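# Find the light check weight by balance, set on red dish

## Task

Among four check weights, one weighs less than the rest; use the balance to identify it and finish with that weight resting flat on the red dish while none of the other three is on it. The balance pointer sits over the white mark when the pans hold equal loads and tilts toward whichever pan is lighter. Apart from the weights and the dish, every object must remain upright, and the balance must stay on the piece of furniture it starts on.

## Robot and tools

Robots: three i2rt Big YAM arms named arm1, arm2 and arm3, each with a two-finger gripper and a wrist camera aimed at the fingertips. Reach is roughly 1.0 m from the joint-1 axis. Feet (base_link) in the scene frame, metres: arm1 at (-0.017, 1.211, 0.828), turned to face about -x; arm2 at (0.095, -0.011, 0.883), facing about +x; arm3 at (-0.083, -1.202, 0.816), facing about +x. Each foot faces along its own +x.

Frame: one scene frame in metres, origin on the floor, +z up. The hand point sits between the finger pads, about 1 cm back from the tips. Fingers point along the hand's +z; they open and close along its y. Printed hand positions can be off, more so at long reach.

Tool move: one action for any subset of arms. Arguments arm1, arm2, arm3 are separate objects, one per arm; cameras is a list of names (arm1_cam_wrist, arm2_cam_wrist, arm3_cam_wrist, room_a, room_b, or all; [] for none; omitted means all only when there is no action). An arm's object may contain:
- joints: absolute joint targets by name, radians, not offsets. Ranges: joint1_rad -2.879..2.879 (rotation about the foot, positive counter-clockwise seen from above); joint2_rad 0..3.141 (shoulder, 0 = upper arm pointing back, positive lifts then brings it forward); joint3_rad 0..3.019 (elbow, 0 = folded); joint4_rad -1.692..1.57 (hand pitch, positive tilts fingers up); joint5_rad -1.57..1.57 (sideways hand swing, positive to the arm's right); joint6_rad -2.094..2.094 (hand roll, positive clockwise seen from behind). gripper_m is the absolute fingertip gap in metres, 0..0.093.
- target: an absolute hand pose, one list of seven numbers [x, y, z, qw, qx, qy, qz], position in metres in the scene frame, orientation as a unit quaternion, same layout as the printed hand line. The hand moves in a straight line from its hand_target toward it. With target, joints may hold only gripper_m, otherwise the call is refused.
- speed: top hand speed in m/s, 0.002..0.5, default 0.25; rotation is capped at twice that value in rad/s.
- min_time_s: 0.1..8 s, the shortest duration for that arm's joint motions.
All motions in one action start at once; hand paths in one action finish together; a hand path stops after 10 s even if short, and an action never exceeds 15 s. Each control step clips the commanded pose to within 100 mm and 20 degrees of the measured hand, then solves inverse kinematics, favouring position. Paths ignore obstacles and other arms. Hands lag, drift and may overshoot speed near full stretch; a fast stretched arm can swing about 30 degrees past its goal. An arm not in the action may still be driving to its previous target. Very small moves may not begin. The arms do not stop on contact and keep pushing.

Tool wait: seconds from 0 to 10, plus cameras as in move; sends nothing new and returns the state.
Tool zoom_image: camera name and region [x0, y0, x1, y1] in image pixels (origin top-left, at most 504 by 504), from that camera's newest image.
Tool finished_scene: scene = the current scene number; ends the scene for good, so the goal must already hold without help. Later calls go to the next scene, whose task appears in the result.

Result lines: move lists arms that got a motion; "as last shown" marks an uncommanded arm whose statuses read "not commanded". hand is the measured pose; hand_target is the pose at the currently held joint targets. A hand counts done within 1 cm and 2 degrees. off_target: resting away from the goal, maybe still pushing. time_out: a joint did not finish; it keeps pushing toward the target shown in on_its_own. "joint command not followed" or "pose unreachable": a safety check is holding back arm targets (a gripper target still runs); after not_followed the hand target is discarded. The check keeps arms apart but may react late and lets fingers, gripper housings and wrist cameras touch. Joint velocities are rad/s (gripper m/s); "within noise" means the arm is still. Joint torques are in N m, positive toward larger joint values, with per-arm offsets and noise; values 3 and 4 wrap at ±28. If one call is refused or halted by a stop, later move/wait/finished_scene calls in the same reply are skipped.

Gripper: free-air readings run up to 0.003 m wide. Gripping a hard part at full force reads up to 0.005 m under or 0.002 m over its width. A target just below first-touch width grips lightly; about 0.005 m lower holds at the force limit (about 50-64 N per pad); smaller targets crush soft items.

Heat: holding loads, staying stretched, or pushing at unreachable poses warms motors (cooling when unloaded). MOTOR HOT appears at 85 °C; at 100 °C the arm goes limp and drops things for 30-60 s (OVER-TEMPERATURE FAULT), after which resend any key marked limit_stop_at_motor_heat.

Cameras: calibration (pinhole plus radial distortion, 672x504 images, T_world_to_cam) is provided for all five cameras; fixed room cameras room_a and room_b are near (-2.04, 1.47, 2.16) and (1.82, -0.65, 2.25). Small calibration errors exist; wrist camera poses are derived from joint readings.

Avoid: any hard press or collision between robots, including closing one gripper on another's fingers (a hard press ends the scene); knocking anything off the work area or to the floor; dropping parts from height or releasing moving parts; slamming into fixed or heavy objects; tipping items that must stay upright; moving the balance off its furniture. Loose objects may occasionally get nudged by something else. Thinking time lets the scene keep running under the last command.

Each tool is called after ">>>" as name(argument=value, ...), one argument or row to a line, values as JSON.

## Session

>>> move(
  cameras=["all"],
)

>>> zoom_image(
  camera="room_a",
  region=[280, 190, 370, 280],
)

>>> zoom_image(
  camera="room_b",
  region=[410, 210, 500, 300],
)

Scene clock: 0.00 s.
Joint torques (N m): no reading
Heat: arm1: hottest joint2_rad 35 °C; arm2: hottest joint2_rad 29 °C; arm3: hottest joint2_rad 34 °C.
Joint velocities: within noise
arm1.joint_positions: joint1_rad=+0.776 joint2_rad=+0.602 joint3_rad=+1.507 joint4_rad=-1.261 joint5_rad=+0.098 joint6_rad=+0.607 gripper_m=+0.09396
arm1.joint_status: not commanded
arm1.hand: x=-0.1701 y=+1.0659 z=+1.4453 quat_wxyz=(-0.349, -0.815, -0.066, +0.457) (m; scene frame)
arm1.hand_target: x=-0.1672 y=+1.0691 z=+1.4583 quat_wxyz=(-0.357, -0.807, -0.065, +0.466) (m; scene frame)
arm1.hand_status: not commanded
arm2.joint_positions: joint1_rad=+0.021 joint2_rad=+0.603 joint3_rad=+1.379 joint4_rad=-1.633 joint5_rad=-0.031 joint6_rad=+0.148 gripper_m=+0.09396
arm2.joint_status: not commanded
arm2.hand: x=-0.0901 y=-0.0175 z=+1.3638 quat_wxyz=(+0.028, +0.934, -0.076, -0.347) (m; scene frame)
arm2.hand_target: x=-0.0886 y=-0.0177 z=+1.3730 quat_wxyz=(+0.029, +0.930, -0.075, -0.358) (m; scene frame)
arm2.hand_status: not commanded
arm3.joint_positions: joint1_rad=+0.525 joint2_rad=+0.628 joint3_rad=+1.422 joint4_rad=-1.611 joint5_rad=-0.278 joint6_rad=-0.485 gripper_m=+0.09396
arm3.joint_status: not commanded
arm3.hand: x=-0.2389 y=-1.3139 z=+1.3216 quat_wxyz=(+0.100, +0.819, +0.423, -0.374) (m; scene frame)
arm3.hand_target: x=-0.2372 y=-1.3133 z=+1.3292 quat_wxyz=(+0.099, +0.815, +0.422, -0.384) (m; scene frame)
arm3.hand_status: not commanded
pictures: arm1_cam_wrist, arm2_cam_wrist, arm3_cam_wrist, room_a, room_b
camera_calibration:
arm1_cam_wrist: T_world_to_cam=[[-0.42556, 0.75561, -0.49795, -0.15913], [0.81571, 0.08205, -0.57262, 0.91838], [-0.39182, -0.64986, -0.65127, 1.65793]] pos_world=[-0.16724, 1.12232, 1.5264]
arm2_cam_wrist: T_world_to_cam=[[0.10182, 0.98831, -0.1135, 0.18216], [0.9514, -0.13008, -0.27914, 0.5057], [-0.29064, -0.07956, -0.95352, 1.36181]] pos_world=[-0.10389, -0.00589, 1.46035]
arm3_cam_wrist: T_world_to_cam=[[-0.75947, 0.63816, 0.12632, 0.49296], [0.56873, 0.7456, -0.34731, 1.61149], [-0.31582, -0.19193, -0.9292, 0.99182]] pos_world=[-0.22889, -1.32575, 1.41902]

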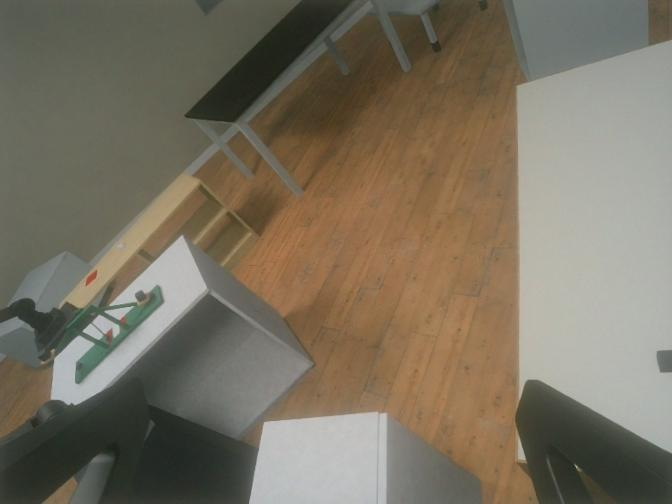

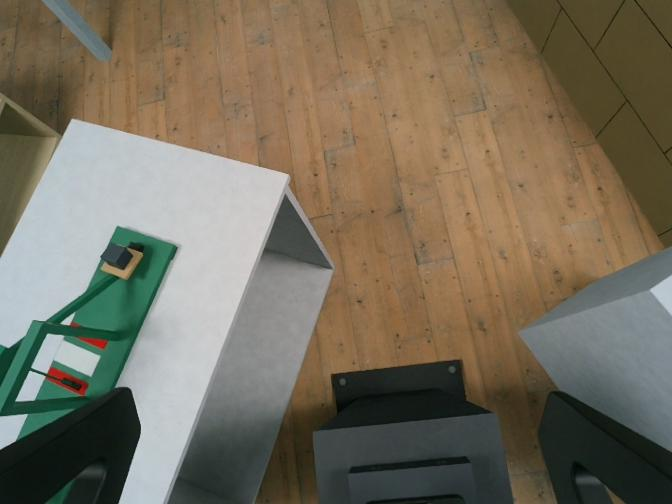

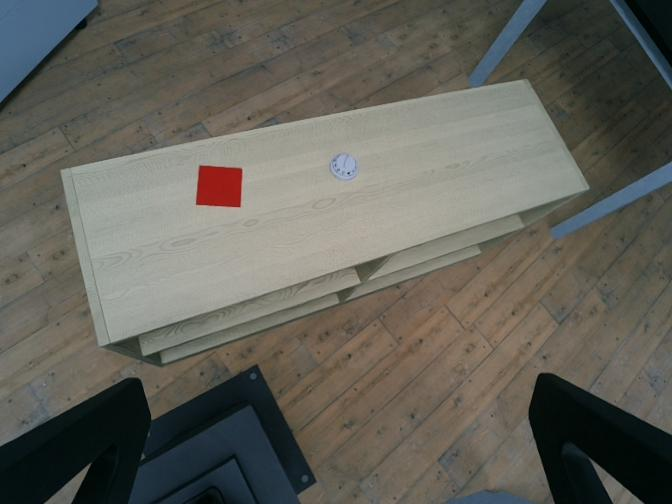

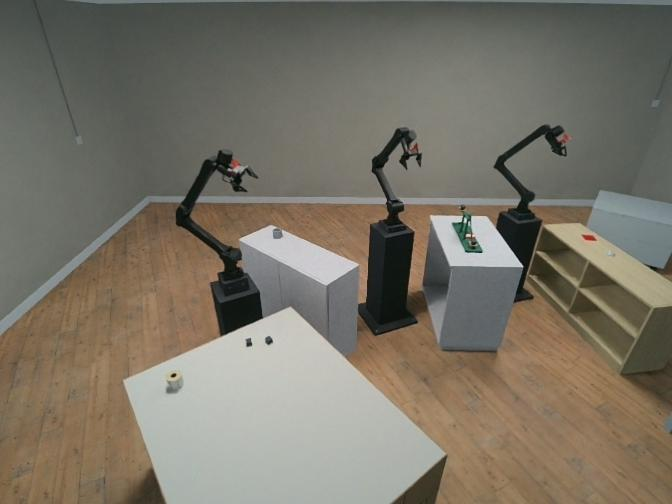

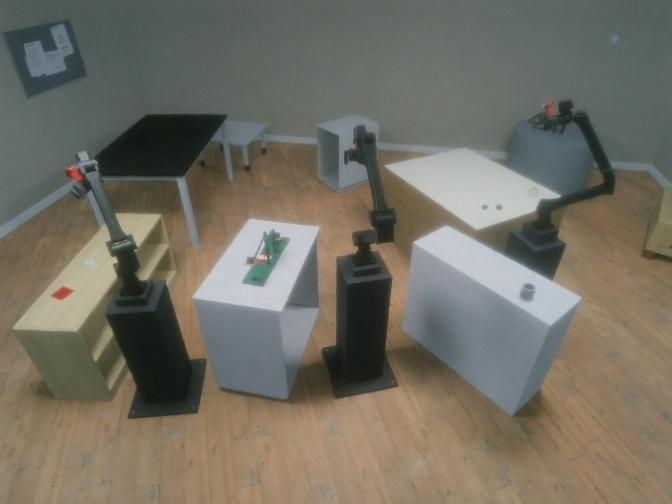

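Scaled by 5.600 from the camera's image (finer frame: 960x720).

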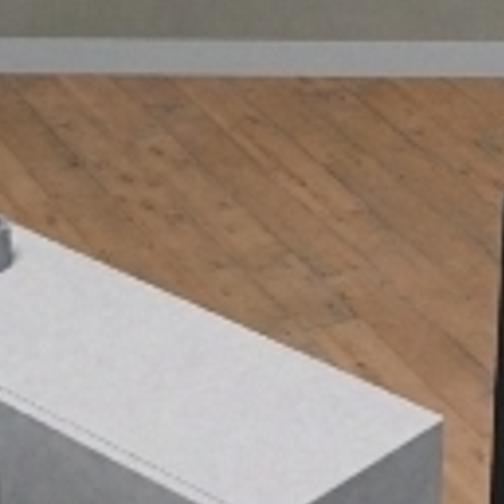

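Scaled by 5.600 from the camera's image (finer frame: 960x720).

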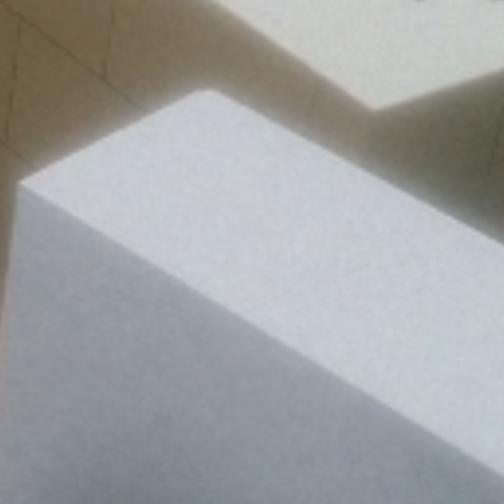

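Balance between arm2 and arm3; dish on the shelf near arm3.

>>> zoom_image(
  camera="room_a",
  region=[430, 190, 510, 270],
)

>>> zoom_image(
  camera="room_b",
  region=[220, 220, 310, 310],
)

>>> zoom_image(
  camera="arm2_cam_wrist",
  region=[0, 200, 200, 400],
)

Scaled by 6.300 from the camera's image (finer frame: 960x720).

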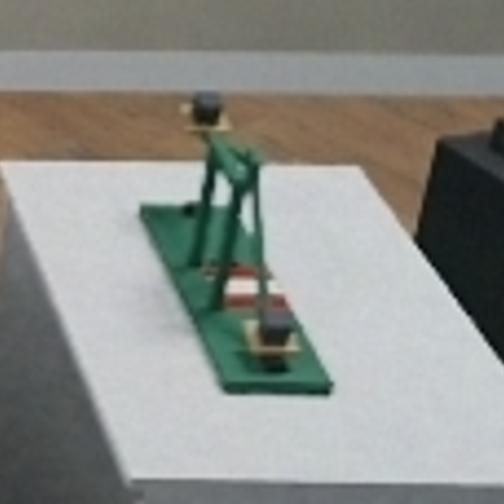

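Scaled by 5.600 from the camera's image (finer frame: 960x720).

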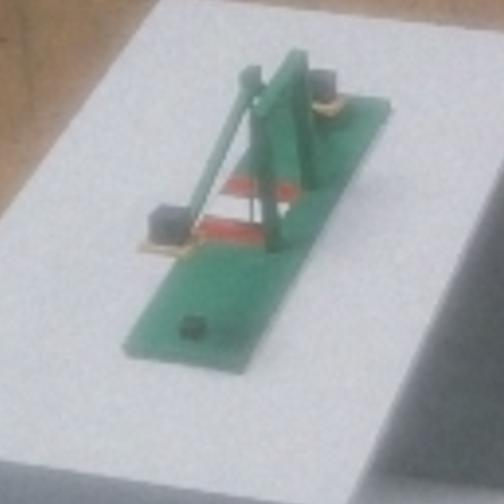

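Scaled by 2.520 from the camera's image (finer frame: 960x720).

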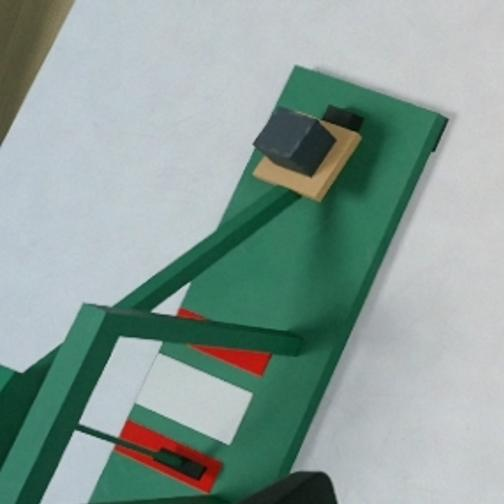

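>>> move(
  arm3={"joints":{"joint1_rad":-1.6,"joint2_rad":0.9,"joint3_rad":1.2,"joint4_rad":-1.3,"joint5_rad":0,"joint6_rad":0}},
)

>>> move(
  arm3={"target":[0.0,-0.68,1.16,0.183,-0.683,0.683,0.183],"speed":0.4},
  cameras=["arm3_cam_wrist","room_a"],
)

Scene clock: 2.77 s.
Joint torques (N m): arm1=[-0.38 3.37 9.69 2.09 0.08 -0.14] | arm2=[1.61 2.32 10.51 1.77 -0.02 0.09] | arm3=[-1.73 -5.71 9.42 1.7 0.1 0.03]
Heat: arm1: hottest joint2_rad 35 °C; arm2: hottest joint2_rad 29 °C; arm3: hottest joint2_rad 34 °C.
move: arm3 done
Joint velocities: within noise
arm1, arm2: as last shown
arm3.joint_positions: joint1_rad=-1.592 joint2_rad=+0.913 joint3_rad=+1.187 joint4_rad=-1.307 joint5_rad=-0.001 joint6_rad=-0.008 gripper_m=+0.09398
arm3.joint_status: all done
arm3.hand: x=-0.0145 y=-0.8713 z=+1.1796 quat_wxyz=(-0.204, +0.614, -0.742, -0.173)
arm3.hand_target: x=-0.0118 y=-0.8720 z=+1.1911 quat_wxyz=(-0.216, +0.606, -0.744, -0.183)
arm3.hand_status: not commanded
pictures: none

Scene clock: 4.23 s.
Joint torques (N m): arm1=[-0.09 3.08 9.76 2.06 0.05 -0.14] | arm2=[1.55 2.26 10.55 1.73 -0.01 0.1] | arm3=[-0.44 -11.58 12.12 1.13 -0.14 -0.19]
Heat: arm1: hottest joint2_rad 35 °C; arm2: hottest joint2_rad 29 °C; arm3: hottest joint2_rad 34 °C.
move: arm3 off_target
Joint velocities: within noise
arm1, arm2: as last shown
arm3.joint_positions: joint1_rad=-1.582 joint2_rad=+1.394 joint3_rad=+1.471 joint4_rad=-1.159 joint5_rad=-0.076 joint6_rad=-0.149 gripper_m=+0.09398
arm3.joint_status: not commanded
arm3.hand: x=+0.0017 y=-0.6905 z=+1.1448 quat_wxyz=(-0.175, +0.679, -0.691, -0.176)
arm3.hand_target: x=-0.0001 y=-0.6806 z=+1.1598 quat_wxyz=(-0.183, +0.683, -0.683, -0.183)
arm3.hand_status: off_target (0.019 m and 1.6 deg from the pose sent, 0.193 m and 10.7 deg at the start)
arm3_cam_wrist: T_world_to_cam=[[0.99888, -0.03949, -0.026, 0.00356], [-0.04124, -0.99665, -0.07069, -0.5703], [-0.02312, 0.07168, -0.99716, 1.2826]] pos_world=[0.00258, -0.66019, 1.23873]

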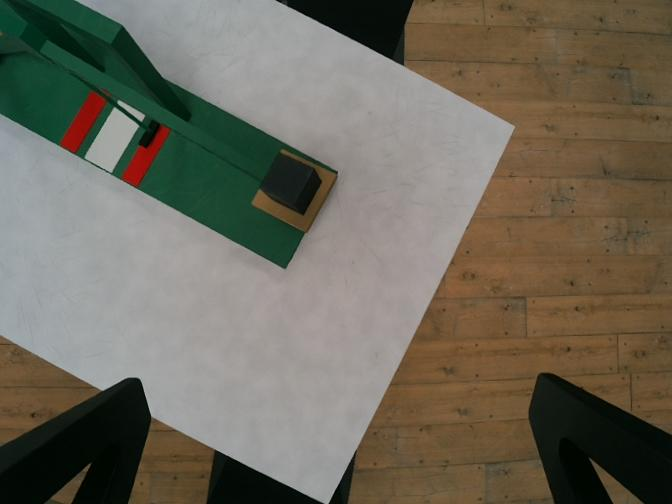

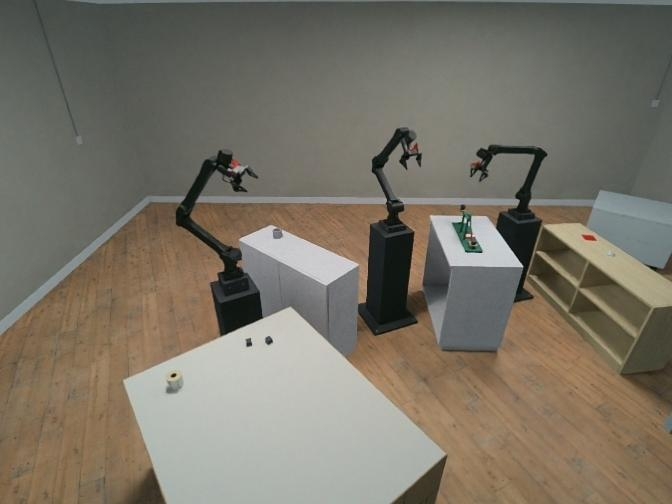

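>>> move(
  arm3={"target":[-0.052,-0.61,1.05,0.1848,-0.5013,0.8345,0.111],"speed":0.25,"joints":{"gripper_m":0.07}},
  cameras=["arm3_cam_wrist","room_b"],
)

>>> zoom_image(
  camera="room_b",
  region=[220, 200, 310, 290],
)

Scene clock: 6.97 s.
Joint torques (N m): arm1=[-0.91 3.25 9.69 2 0.09 -0.15] | arm2=[1.49 2.49 10.56 1.77 -0.05 0.09] | arm3=[-0.67 -14.68 11.93 0.99 0.32 0.07]
Heat: arm1: hottest joint2_rad 35 °C; arm2: hottest joint2_rad 29 °C; arm3: hottest joint2_rad 34 °C.
move: arm3 off_target
Joint velocities: within noise
arm1, arm2: as last shown
arm3.joint_positions: joint1_rad=-1.389 joint2_rad=+1.633 joint3_rad=+1.490 joint4_rad=-1.066 joint5_rad=+0.210 joint6_rad=+0.450 gripper_m=+0.07010
arm3.joint_status: all done
arm3.hand: x=-0.0504 y=-0.6250 z=+1.0405 quat_wxyz=(-0.179, +0.508, -0.837, -0.102)
arm3.hand_target: x=-0.0521 y=-0.6107 z=+1.0499 quat_wxyz=(-0.185, +0.503, -0.837, -0.112)
arm3.hand_status: off_target (0.018 m and 1.4 deg from the pose sent, 0.136 m and 27.4 deg at the start)
arm3_cam_wrist: T_world_to_cam=[[0.87368, -0.48646, -0.00664, -0.25033], [-0.48634, -0.87366, 0.01366, -0.54779], [-0.01245, -0.0087, -0.99989, 1.12578]] pos_world=[-0.0337, -0.59056, 1.13146]

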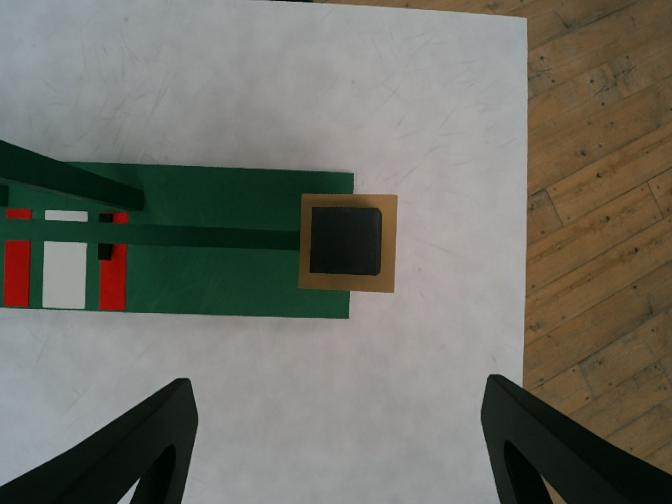

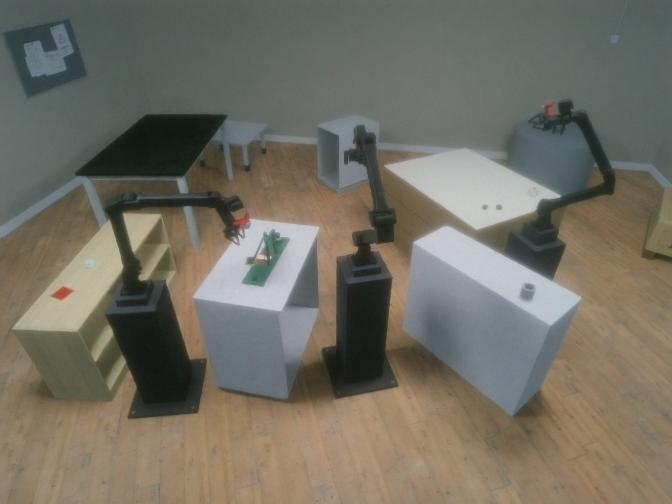

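Scaled by 5.600 from the camera's image (finer frame: 960x720).

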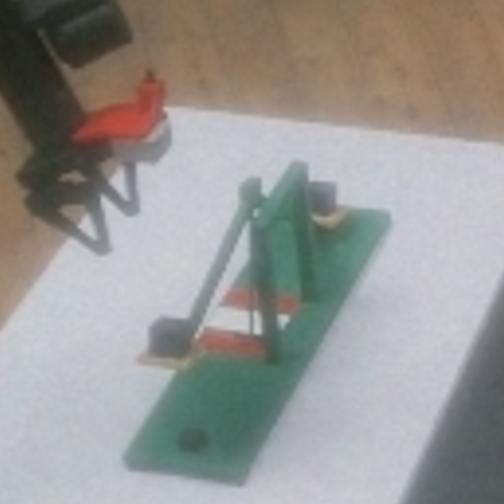

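>>> move(
  arm3={"target":[-0.037,-0.585,0.985,0.1848,-0.5013,0.8345,0.111],"speed":0.15},
  cameras=["arm3_cam_wrist","room_a","room_b"],
)

>>> zoom_image(
  camera="room_b",
  region=[230, 220, 280, 270],
)

>>> zoom_image(
  camera="room_a",
  region=[440, 180, 490, 230],
)

Scene clock: 8.67 s.
Joint torques (N m): arm1=[-0.73 2.78 9.77 2.14 0.08 -0.17] | arm2=[1.44 2.37 10.54 1.77 -0.03 0.09] | arm3=[-1.49 -15.74 8.49 1.66 0.1 -0.12]
Heat: arm1: hottest joint2_rad 35 °C; arm2: hottest joint2_rad 29 °C; arm3: hottest joint2_rad 35 °C.
move: arm3 off_target
Joint velocities: within noise
arm1, arm2: as last shown
arm3.joint_positions: joint1_rad=-1.409 joint2_rad=+1.724 joint3_rad=+1.487 joint4_rad=-0.932 joint5_rad=+0.206 joint6_rad=+0.441 gripper_m=+0.07010
arm3.joint_status: not commanded
arm3.hand: x=-0.0395 y=-0.5895 z=+0.9990 quat_wxyz=(-0.189, +0.499, -0.837, -0.117)
arm3.hand_target: x=-0.0370 y=-0.5854 z=+0.9852 quat_wxyz=(-0.185, +0.503, -0.837, -0.111)
arm3.hand_status: off_target (0.015 m and 0.9 deg from the pose sent, 0.070 m and 1.4 deg at the start)
arm3_cam_wrist: T_world_to_cam=[[0.8683, -0.49534, -0.02628, -0.22861], [-0.49585, -0.8682, -0.01895, -0.4755], [-0.01343, 0.02949, -0.99948, 1.10682]] pos_world=[-0.02241, -0.5587, 1.09122]

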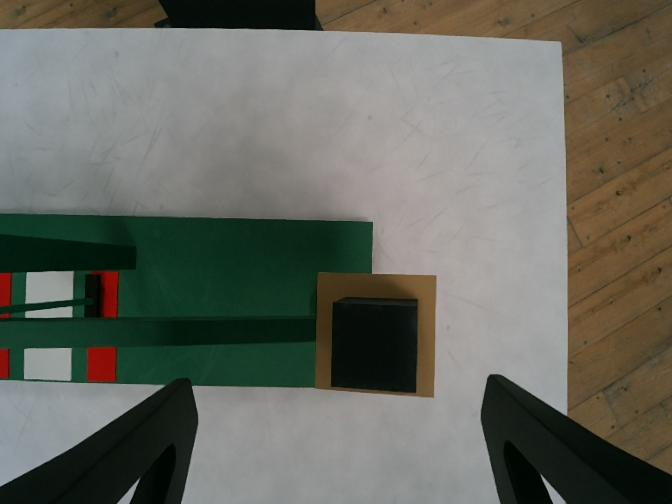

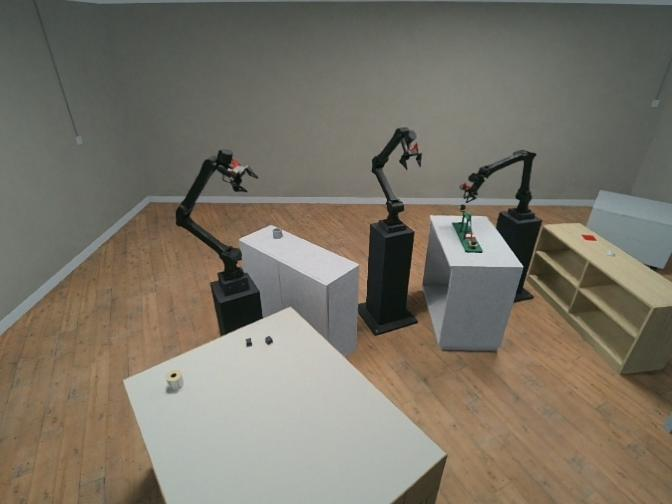

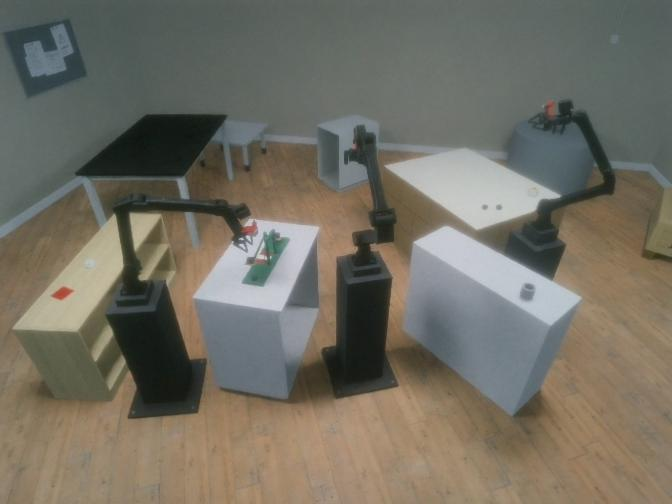

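Scaled by 10.080 from the camera's image (finer frame: 960x720).

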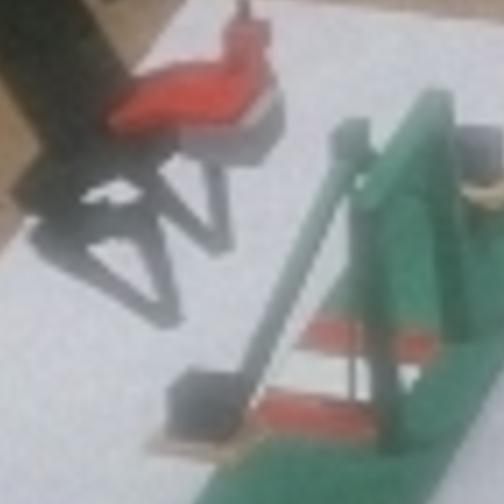

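Scaled by 10.080 from the camera's image (finer frame: 960x720).

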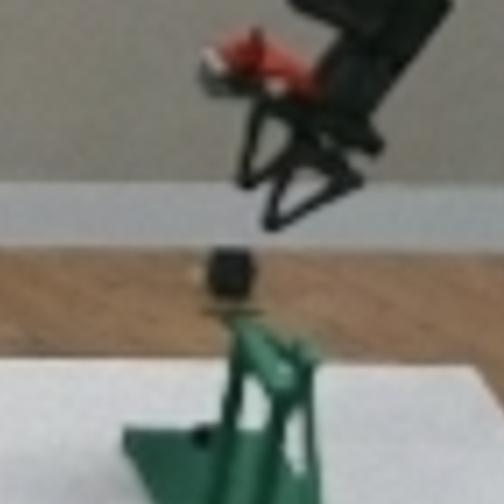

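>>> move(
  arm3={"target":[-0.027,-0.587,0.94,0.1848,-0.5013,0.8345,0.111],"speed":0.12},
  cameras=["arm3_cam_wrist","room_a"],
)

>>> zoom_image(
  camera="room_a",
  region=[440, 180, 490, 230],
)

Scene clock: 10.13 s.
Joint torques (N m): arm1=[-0.38 2.9 9.73 2.11 0.11 -0.13] | arm2=[1.32 2.26 10.54 1.73 -0.04 0.06] | arm3=[-1.49 -15.5 8.01 1.68 0.1 -0.11]
Heat: arm1: hottest joint2_rad 35 °C; arm2: hottest joint3_rad 30 °C; arm3: hottest joint2_rad 35 °C.
move: arm3 off_target
Joint velocities: within noise
arm1, arm2: as last shown
arm3.joint_positions: joint1_rad=-1.427 joint2_rad=+1.752 joint3_rad=+1.409 joint4_rad=-0.817 joint5_rad=+0.198 joint6_rad=+0.423 gripper_m=+0.07010
arm3.joint_status: not commanded
arm3.hand: x=-0.0299 y=-0.5893 z=+0.9573 quat_wxyz=(-0.191, +0.499, -0.837, -0.120)
arm3.hand_target: x=-0.0271 y=-0.5875 z=+0.9402 quat_wxyz=(-0.185, +0.503, -0.837, -0.111)
arm3.hand_status: off_target (0.018 m and 1.2 deg from the pose sent, 0.060 m and 0.9 deg at the start)
arm3_cam_wrist: T_world_to_cam=[[0.86864, -0.4946, -0.02889, -0.23508], [-0.49527, -0.8684, -0.02437, -0.46629], [-0.01304, 0.03548, -0.99928, 1.06863]] pos_world=[-0.01281, -0.55911, 1.04971]

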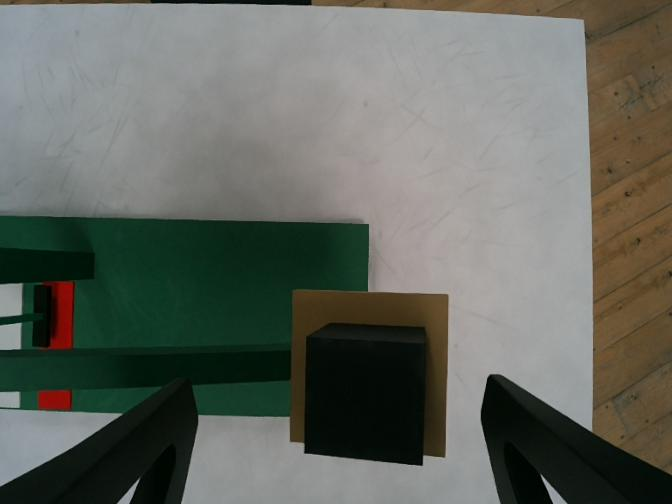

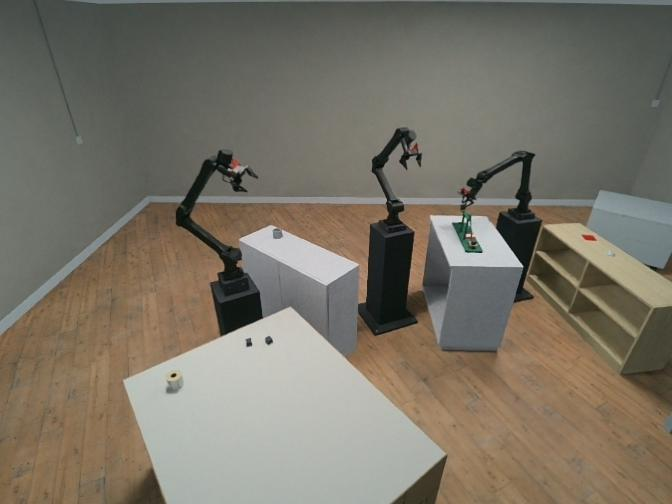

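Scaled by 10.080 from the camera's image (finer frame: 960x720).

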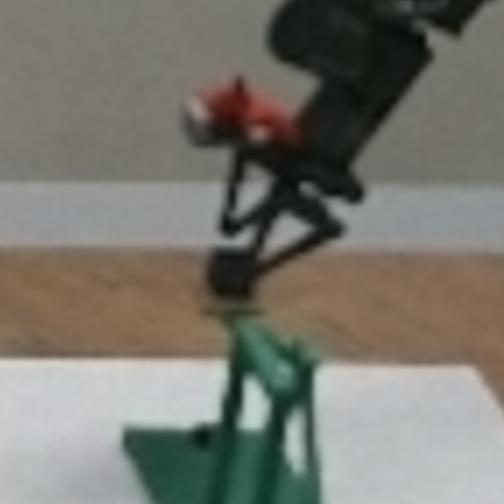

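>>> move(
  arm3={"target":[-0.022,-0.590,0.909,0.1848,-0.5013,0.8345,0.111],"speed":0.1},
  cameras=["arm3_cam_wrist","room_a"],
)

>>> zoom_image(
  camera="room_a",
  region=[440, 180, 490, 230],
)

Scene clock: 11.50 s.
Joint torques (N m): arm1=[-0.15 2.96 9.78 2.13 0.13 -0.13] | arm2=[1.49 2.26 10.59 1.72 -0.03 0.09] | arm3=[-1.61 -15.62 7.76 1.72 0.09 -0.11]
Heat: arm1: hottest joint2_rad 35 °C; arm2: hottest joint3_rad 30 °C; arm3: hottest joint2_rad 35 °C.
move: arm3 off_target
Joint velocities: within noise
arm1, arm2: as last shown
arm3.joint_positions: joint1_rad=-1.436 joint2_rad=+1.775 joint3_rad=+1.357 joint4_rad=-0.737 joint5_rad=+0.194 joint6_rad=+0.413 gripper_m=+0.07010
arm3.joint_status: not commanded
arm3.hand: x=-0.0257 y=-0.5910 z=+0.9278 quat_wxyz=(-0.192, +0.500, -0.836, -0.121)
arm3.hand_target: x=-0.0222 y=-0.5906 z=+0.9094 quat_wxyz=(-0.185, +0.503, -0.837, -0.111)
arm3.hand_status: off_target (0.019 m and 1.4 deg from the pose sent, 0.049 m and 1.2 deg at the start)
arm3_cam_wrist: T_world_to_cam=[[0.86948, -0.49306, -0.02993, -0.23846], [-0.49381, -0.86916, -0.02689, -0.46438], [-0.01275, 0.03816, -0.99919, 1.04068]] pos_world=[-0.00871, -0.56091, 1.02021]

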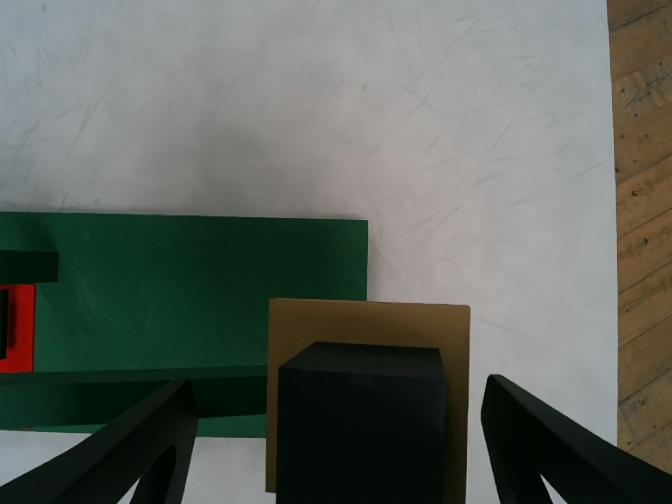

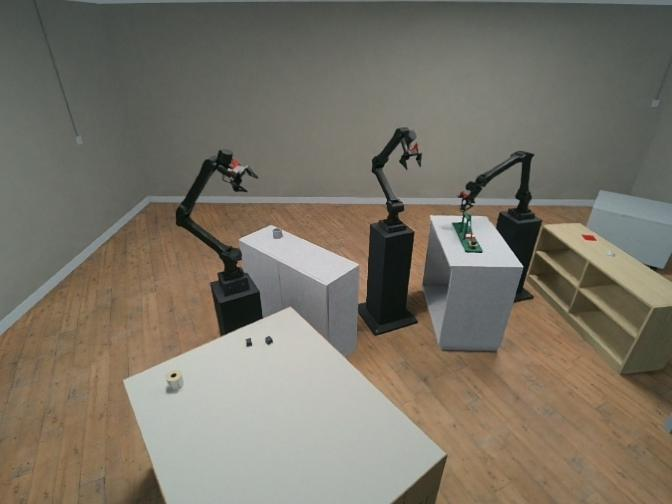

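Scaled by 10.080 from the camera's image (finer frame: 960x720).

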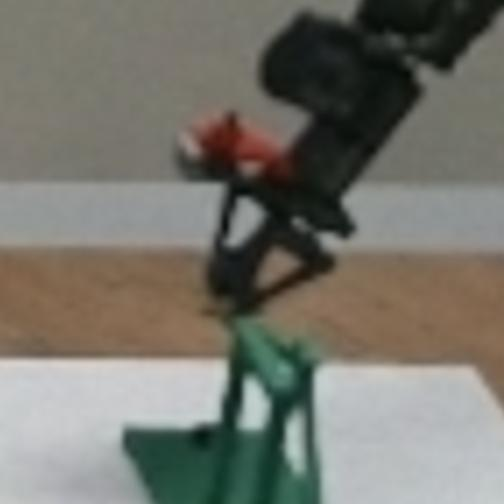

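>>> move(
  arm3={"target":[-0.016,-0.584,0.903,0.1848,-0.5013,0.8345,0.111],"speed":0.1},
)

>>> move(
  arm3={"joints":{"gripper_m":0.028}},
  cameras=["arm3_cam_wrist","room_a"],
)

>>> zoom_image(
  camera="room_a",
  region=[440, 180, 490, 230],
)

Scene clock: 12.83 s.
Joint torques (N m): arm1=[-0.38 2.61 9.78 2.14 0.11 -0.16] | arm2=[1.61 2.37 10.55 1.77 -0.02 0.07] | arm3=[-1.61 -15.27 8.69 1.66 0.12 -0.14]
Heat: arm1: hottest joint2_rad 35 °C; arm2: hottest joint3_rad 30 °C; arm3: hottest joint2_rad 35 °C.
move: arm3 off_target
Joint velocities: within noise
arm1, arm2: as last shown
arm3.joint_positions: joint1_rad=-1.446 joint2_rad=+1.790 joint3_rad=+1.357 joint4_rad=-0.727 joint5_rad=+0.190 joint6_rad=+0.404 gripper_m=+0.07010
arm3.joint_status: not commanded
arm3.hand: x=-0.0201 y=-0.5894 z=+0.9196 quat_wxyz=(-0.190, +0.500, -0.837, -0.118)
arm3.hand_target: x=-0.0159 y=-0.5847 z=+0.9032 quat_wxyz=(-0.185, +0.503, -0.837, -0.111)
arm3.hand_status: off_target (0.018 m and 1.0 deg from the pose sent, 0.027 m and 1.4 deg at the start)
pictures: none

Scene clock: 13.50 s.
Joint torques (N m): arm1=[-0.32 2.9 9.84 2.14 0.11 -0.12] | arm2=[1.73 2.32 10.61 1.74 -0.02 0.08] | arm3=[-0.44 -15.56 8.62 1.69 -0.04 -0.13]
Heat: arm1: hottest joint2_rad 35 °C; arm2: hottest joint3_rad 30 °C; arm3: hottest joint2_rad 35 °C.
move: arm3 off_target
Joint velocities: within noise
arm1.joint_positions: joint1_rad=+0.776 joint2_rad=+0.602 joint3_rad=+1.507 joint4_rad=-1.261 joint5_rad=+0.098 joint6_rad=+0.607 gripper_m=+0.09396
arm1.joint_status: not commanded
arm1.hand: x=-0.1701 y=+1.0659 z=+1.4453 quat_wxyz=(-0.349, -0.815, -0.066, +0.457)
arm1.hand_target: x=-0.1672 y=+1.0691 z=+1.4583 quat_wxyz=(-0.357, -0.807, -0.065, +0.466)
arm1.hand_status: not commanded
arm2.joint_positions: joint1_rad=+0.021 joint2_rad=+0.603 joint3_rad=+1.379 joint4_rad=-1.633 joint5_rad=-0.031 joint6_rad=+0.148 gripper_m=+0.09396
arm2.joint_status: not commanded
arm2.hand: x=-0.0901 y=-0.0175 z=+1.3638 quat_wxyz=(+0.028, +0.934, -0.076, -0.347)
arm2.hand_target: x=-0.0886 y=-0.0177 z=+1.3730 quat_wxyz=(+0.029, +0.930, -0.075, -0.358)
arm2.hand_status: not commanded
arm3.joint_positions: joint1_rad=-1.459 joint2_rad=+1.793 joint3_rad=+1.357 joint4_rad=-0.728 joint5_rad=+0.194 joint6_rad=+0.404 gripper_m=+0.03228
arm3.joint_status: gripper_m off_target (ended at +0.03230, target +0.02800)
arm3.hand: x=-0.0114 y=-0.5908 z=+0.9177 quat_wxyz=(-0.191, +0.495, -0.840, -0.114)
arm3.hand_target: x=-0.0161 y=-0.5848 z=+0.9032 quat_wxyz=(-0.185, +0.503, -0.837, -0.111)
arm3.hand_status: not commanded
arm3_cam_wrist: T_world_to_cam=[[0.86237, -0.5058, -0.02202, -0.26598], [-0.50619, -0.86223, -0.01836, -0.46137], [-0.0097, 0.02698, -0.99959, 1.02457]] pos_world=[0.00577, -0.55998, 1.00982]

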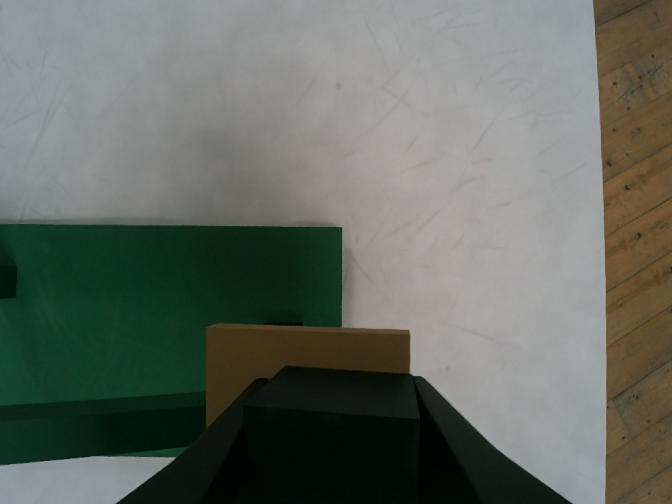

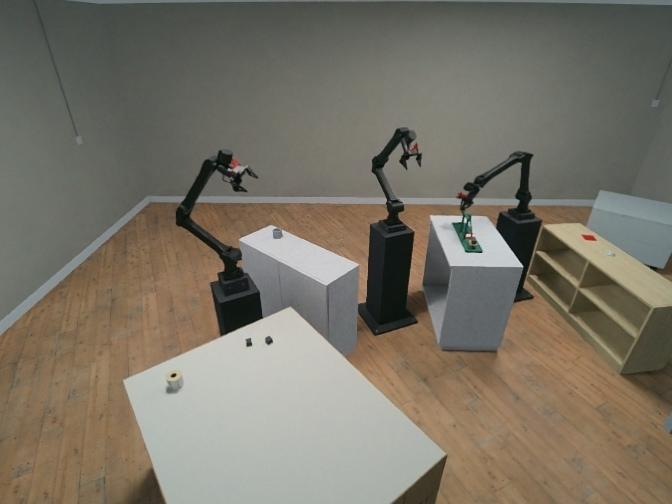

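Scaled by 10.080 from the camera's image (finer frame: 960x720).

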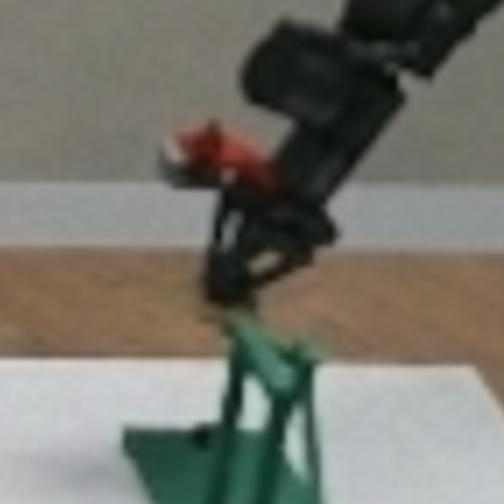

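>>> move(
  arm3={"target":[-0.015,-0.595,1.12,0.1848,-0.5013,0.8345,0.111],"speed":0.15},
  cameras=["arm3_cam_wrist"],
)

>>> move(
  arm3={"joints":{"joint1_rad":1.0,"joint2_rad":0.95,"joint3_rad":1.2,"joint4_rad":-1.3,"joint5_rad":0,"joint6_rad":0},"min_time_s":2.5},
)

>>> move(
  arm3={"target":[-0.29,-1.59,1.02,0.107,0.8455,0.4833,-0.1873],"speed":0.35},
  cameras=["arm3_cam_wrist","room_a","room_b"],
)

Scene clock: 16.50 s.
Joint torques (N m): arm1=[-0.15 2.61 9.81 2.17 0.1 -0.13] | arm2=[1.67 2.32 10.58 1.74 -0.02 0.08] | arm3=[-0.44 -18.26 12.52 0.8 0.14 -0.11]
Heat: arm1: hottest joint3_rad 36 °C; arm2: hottest joint3_rad 31 °C; arm3: hottest joint2_rad 36 °C.
move: arm3 off_target
Joint velocities: within noise
arm1, arm2: as last shown
arm3.joint_positions: joint1_rad=-1.459 joint2_rad=+1.702 joint3_rad=+1.709 joint4_rad=-1.243 joint5_rad=+0.190 joint6_rad=+0.403 gripper_m=+0.03228
arm3.joint_status: not commanded
arm3.hand: x=-0.0116 y=-0.6050 z=+1.0877 quat_wxyz=(-0.170, +0.502, -0.844, -0.087)
arm3.hand_target: x=-0.0151 y=-0.5965 z=+1.1198 quat_wxyz=(-0.186, +0.503, -0.837, -0.112)
arm3.hand_status: off_target (0.034 m and 3.4 deg from the pose sent, 0.202 m and 1.2 deg at the start)
arm3_cam_wrist: T_world_to_cam=[[0.86397, -0.5035, 0.00668, -0.29904], [-0.50324, -0.86291, 0.04628, -0.54124], [-0.01754, -0.04335, -0.99891, 1.15152]] pos_world=[0.00619, -0.56769, 1.17731]

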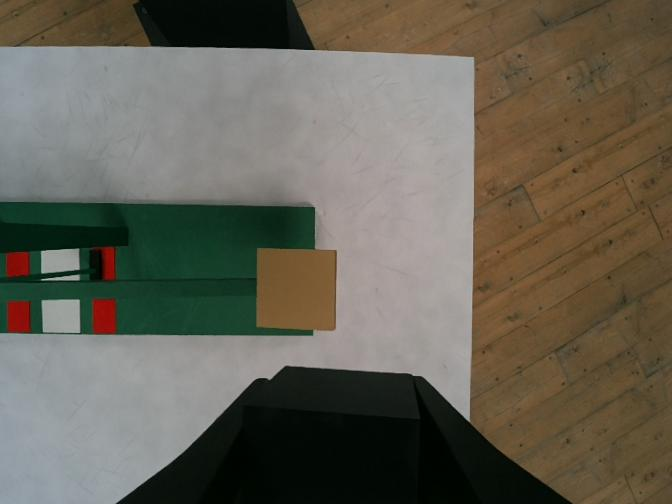

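Scene clock: 19.63 s.
Joint torques (N m): arm1=[-0.85 3.14 9.87 2.19 0.09 -0.13] | arm2=[1.61 2.2 10.58 1.73 -0.02 0.09] | arm3=[-0.56 -6.24 8.4 1.18 -0.02 -0.18]
Heat: arm1: hottest joint3_rad 36 °C; arm2: hottest joint3_rad 32 °C; arm3: hottest joint2_rad 36 °C.
move: arm3 done
Joint velocities: within noise
arm1, arm2: as last shown
arm3.joint_positions: joint1_rad=+0.992 joint2_rad=+0.960 joint3_rad=+1.201 joint4_rad=-1.296 joint5_rad=+0.002 joint6_rad=+0.009 gripper_m=+0.03228
arm3.joint_status: all done
arm3.hand: x=-0.3216 y=-1.4617 z=+1.1724 quat_wxyz=(+0.098, +0.888, +0.382, -0.237)
arm3.hand_target: x=-0.3172 y=-1.4612 z=+1.1746 quat_wxyz=(+0.099, +0.884, +0.390, -0.239)
arm3.hand_status: not commanded
pictures: none

Scene clock: 21.03 s.
Joint torques (N m): arm1=[-0.09 3.55 9.74 2.13 0.09 -0.14] | arm2=[1.67 2.32 10.55 1.77 -0.04 0.09] | arm3=[-0.91 -9.23 9.59 1.7 0 0.05]
Heat: arm1: hottest joint3_rad 36 °C; arm2: hottest joint3_rad 32 °C; arm3: hottest joint2_rad 36 °C.
move: arm3 off_target
Joint velocities: within noise
arm1, arm2: as last shown
arm3.joint_positions: joint1_rad=+1.248 joint2_rad=+1.230 joint3_rad=+1.005 joint4_rad=-0.934 joint5_rad=+0.010 joint6_rad=+0.034 gripper_m=+0.03228
arm3.joint_status: not commanded
arm3.hand: x=-0.2879 y=-1.5811 z=+1.0139 quat_wxyz=(+0.099, +0.849, +0.487, -0.179)
arm3.hand_target: x=-0.2900 y=-1.5898 z=+1.0201 quat_wxyz=(+0.107, +0.848, +0.485, -0.188)
arm3.hand_status: off_target (0.011 m and 1.4 deg from the pose sent, 0.202 m and 13.8 deg at the start)
arm3_cam_wrist: T_world_to_cam=[[-0.84979, 0.52699, -0.01176, 0.60329], [0.52678, 0.84984, 0.01696, 1.51516], [0.01894, 0.00822, -0.99979, 1.12362]] pos_world=[-0.30676, -1.6148, 1.10477]

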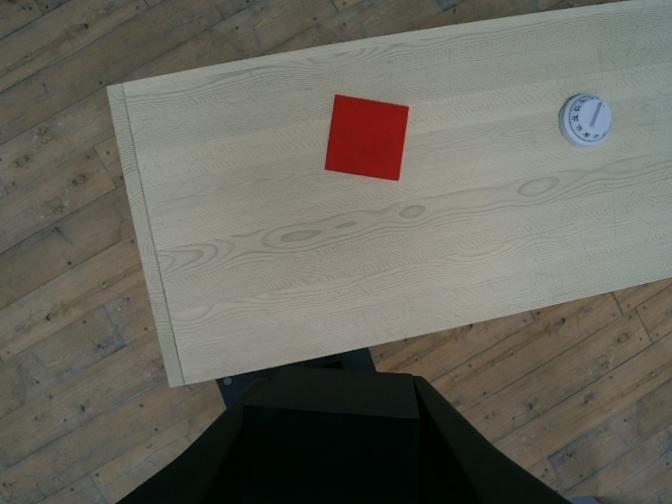

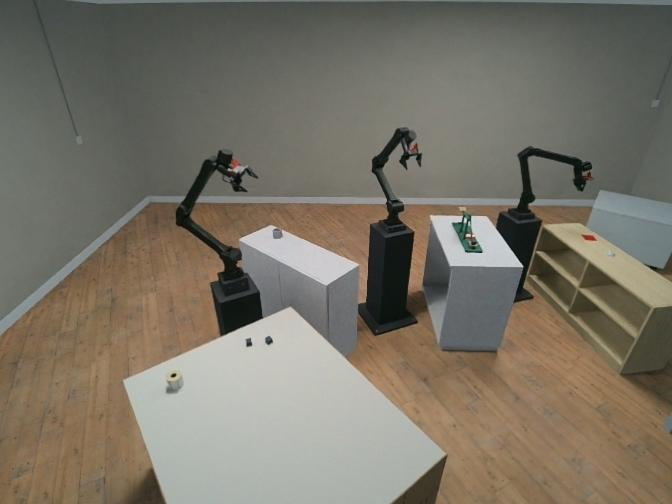

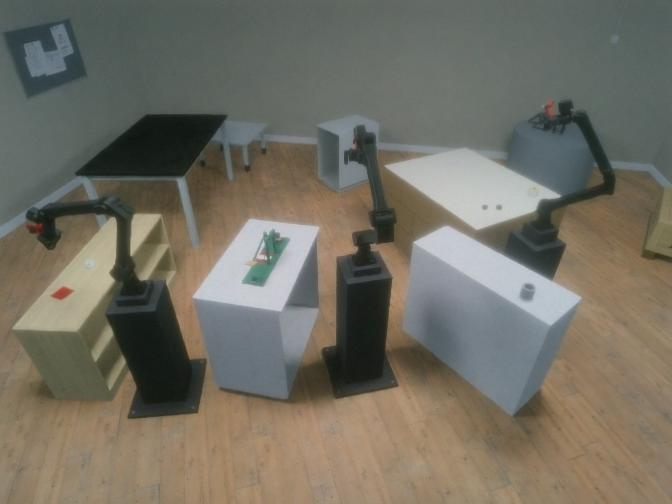

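>>> move(
  arm3={"target":[-0.365,-1.655,0.86,0.107,0.8455,0.4833,-0.1873],"speed":0.3},
  cameras=["arm3_cam_wrist"],
)

Scene clock: 22.87 s.
Joint torques (N m): arm1=[0.09 2.73 9.84 2.22 0.09 -0.15] | arm2=[1.55 2.49 10.59 1.76 -0.01 0.1] | arm3=[-1.73 -13.63 10.17 1.74 -0.07 -0.12]
Heat: arm1: hottest joint3_rad 36 °C; arm2: hottest joint3_rad 32 °C; arm3: hottest joint2_rad 36 °C.
move: arm3 off_target
Joint velocities: within noise
arm1, arm2: as last shown
arm3.joint_positions: joint1_rad=+1.185 joint2_rad=+1.655 joint3_rad=+0.966 joint4_rad=-0.496 joint5_rad=-0.020 joint6_rad=-0.015 gripper_m=+0.03228
arm3.joint_status: not commanded
arm3.hand: x=-0.3500 y=-1.6356 z=+0.8459 quat_wxyz=(+0.096, +0.853, +0.485, -0.166)
arm3.hand_target: x=-0.3644 y=-1.6540 z=+0.8608 quat_wxyz=(+0.107, +0.848, +0.484, -0.188)
arm3.hand_status: off_target (0.028 m and 2.9 deg from the pose sent, 0.187 m and 1.4 deg at the start)
arm3_cam_wrist: T_world_to_cam=[[-0.84587, 0.53305, -0.01905, 0.59475], [0.53194, 0.84566, 0.04362, 1.56942], [0.03936, 0.02677, -0.99887, 0.99398]] pos_world=[-0.37088, -1.67083, 0.93572]

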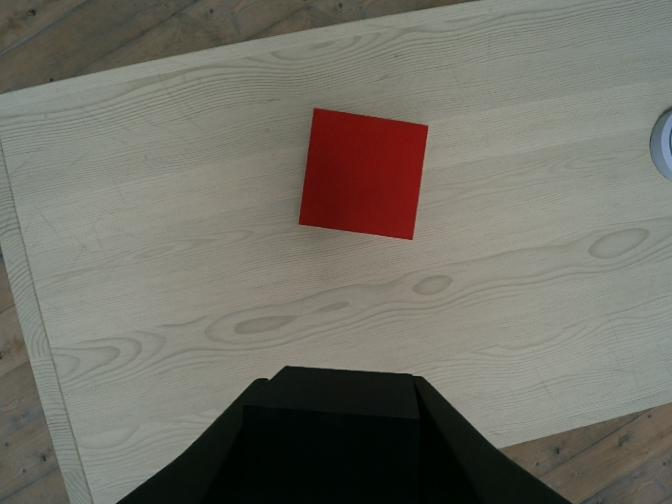

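>>> move(
  arm3={"target":[-0.417,-1.722,0.70,0.115,0.843,0.482,-0.20],"speed":0.25},
  cameras=["arm3_cam_wrist","room_a"],
)

>>> zoom_image(
  camera="room_a",
  region=[565, 205, 615, 255],
)

Scene clock: 24.83 s.
Joint torques (N m): arm1=[-0.09 2.96 9.8 2.1 0.09 -0.14] | arm2=[1.38 2.43 10.55 1.77 -0.02 0.08] | arm3=[-1.96 -17.38 8.03 1.78 -0.07 -0.12]
Heat: arm1: hottest joint3_rad 37 °C; arm2: hottest joint3_rad 32 °C; arm3: hottest joint2_rad 36 °C.
move: arm3 off_target
Joint velocities: within noise
arm1, arm2: as last shown
arm3.joint_positions: joint1_rad=+1.174 joint2_rad=+2.111 joint3_rad=+1.156 joint4_rad=-0.177 joint5_rad=-0.028 joint6_rad=-0.026 gripper_m=+0.03228
arm3.joint_status: not commanded
arm3.hand: x=-0.4044 y=-1.7097 z=+0.7008 quat_wxyz=(+0.110, +0.848, +0.483, -0.189)
arm3.hand_target: x=-0.4167 y=-1.7213 z=+0.7004 quat_wxyz=(+0.115, +0.845, +0.483, -0.200)
arm3.hand_status: off_target (0.018 m and 1.5 deg from the pose sent, 0.182 m and 4.6 deg at the start)
arm3_cam_wrist: T_world_to_cam=[[-0.84754, 0.53028, -0.02198, 0.58209], [0.53058, 0.84757, -0.01044, 1.70797], [0.01309, -0.02051, -0.9997, 0.76223]] pos_world=[-0.42285, -1.74066, 0.79263]

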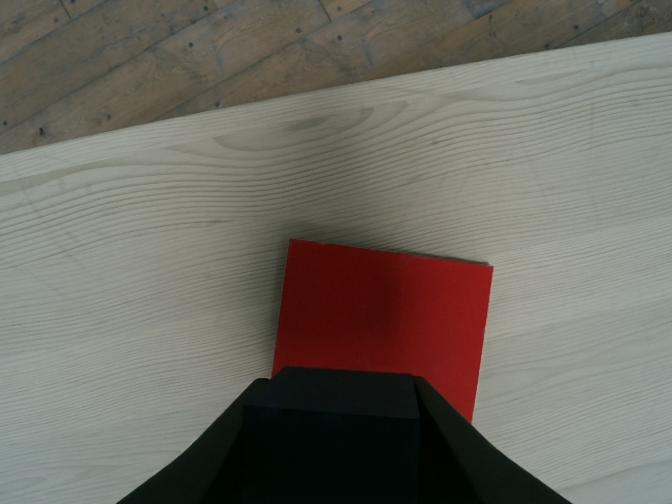

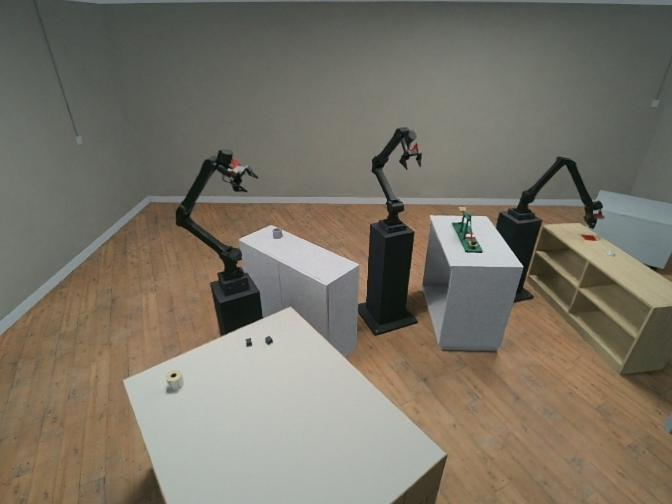

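Scaled by 10.080 from the camera's image (finer frame: 960x720).

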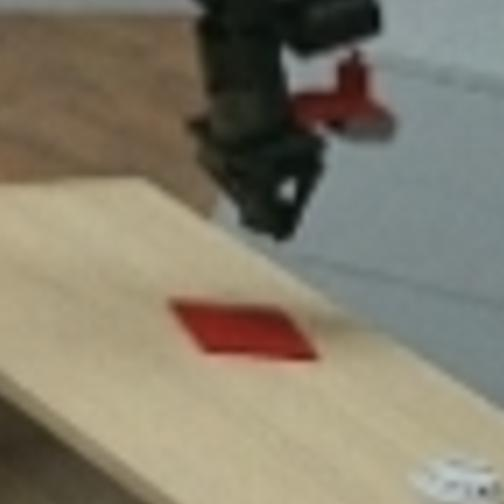

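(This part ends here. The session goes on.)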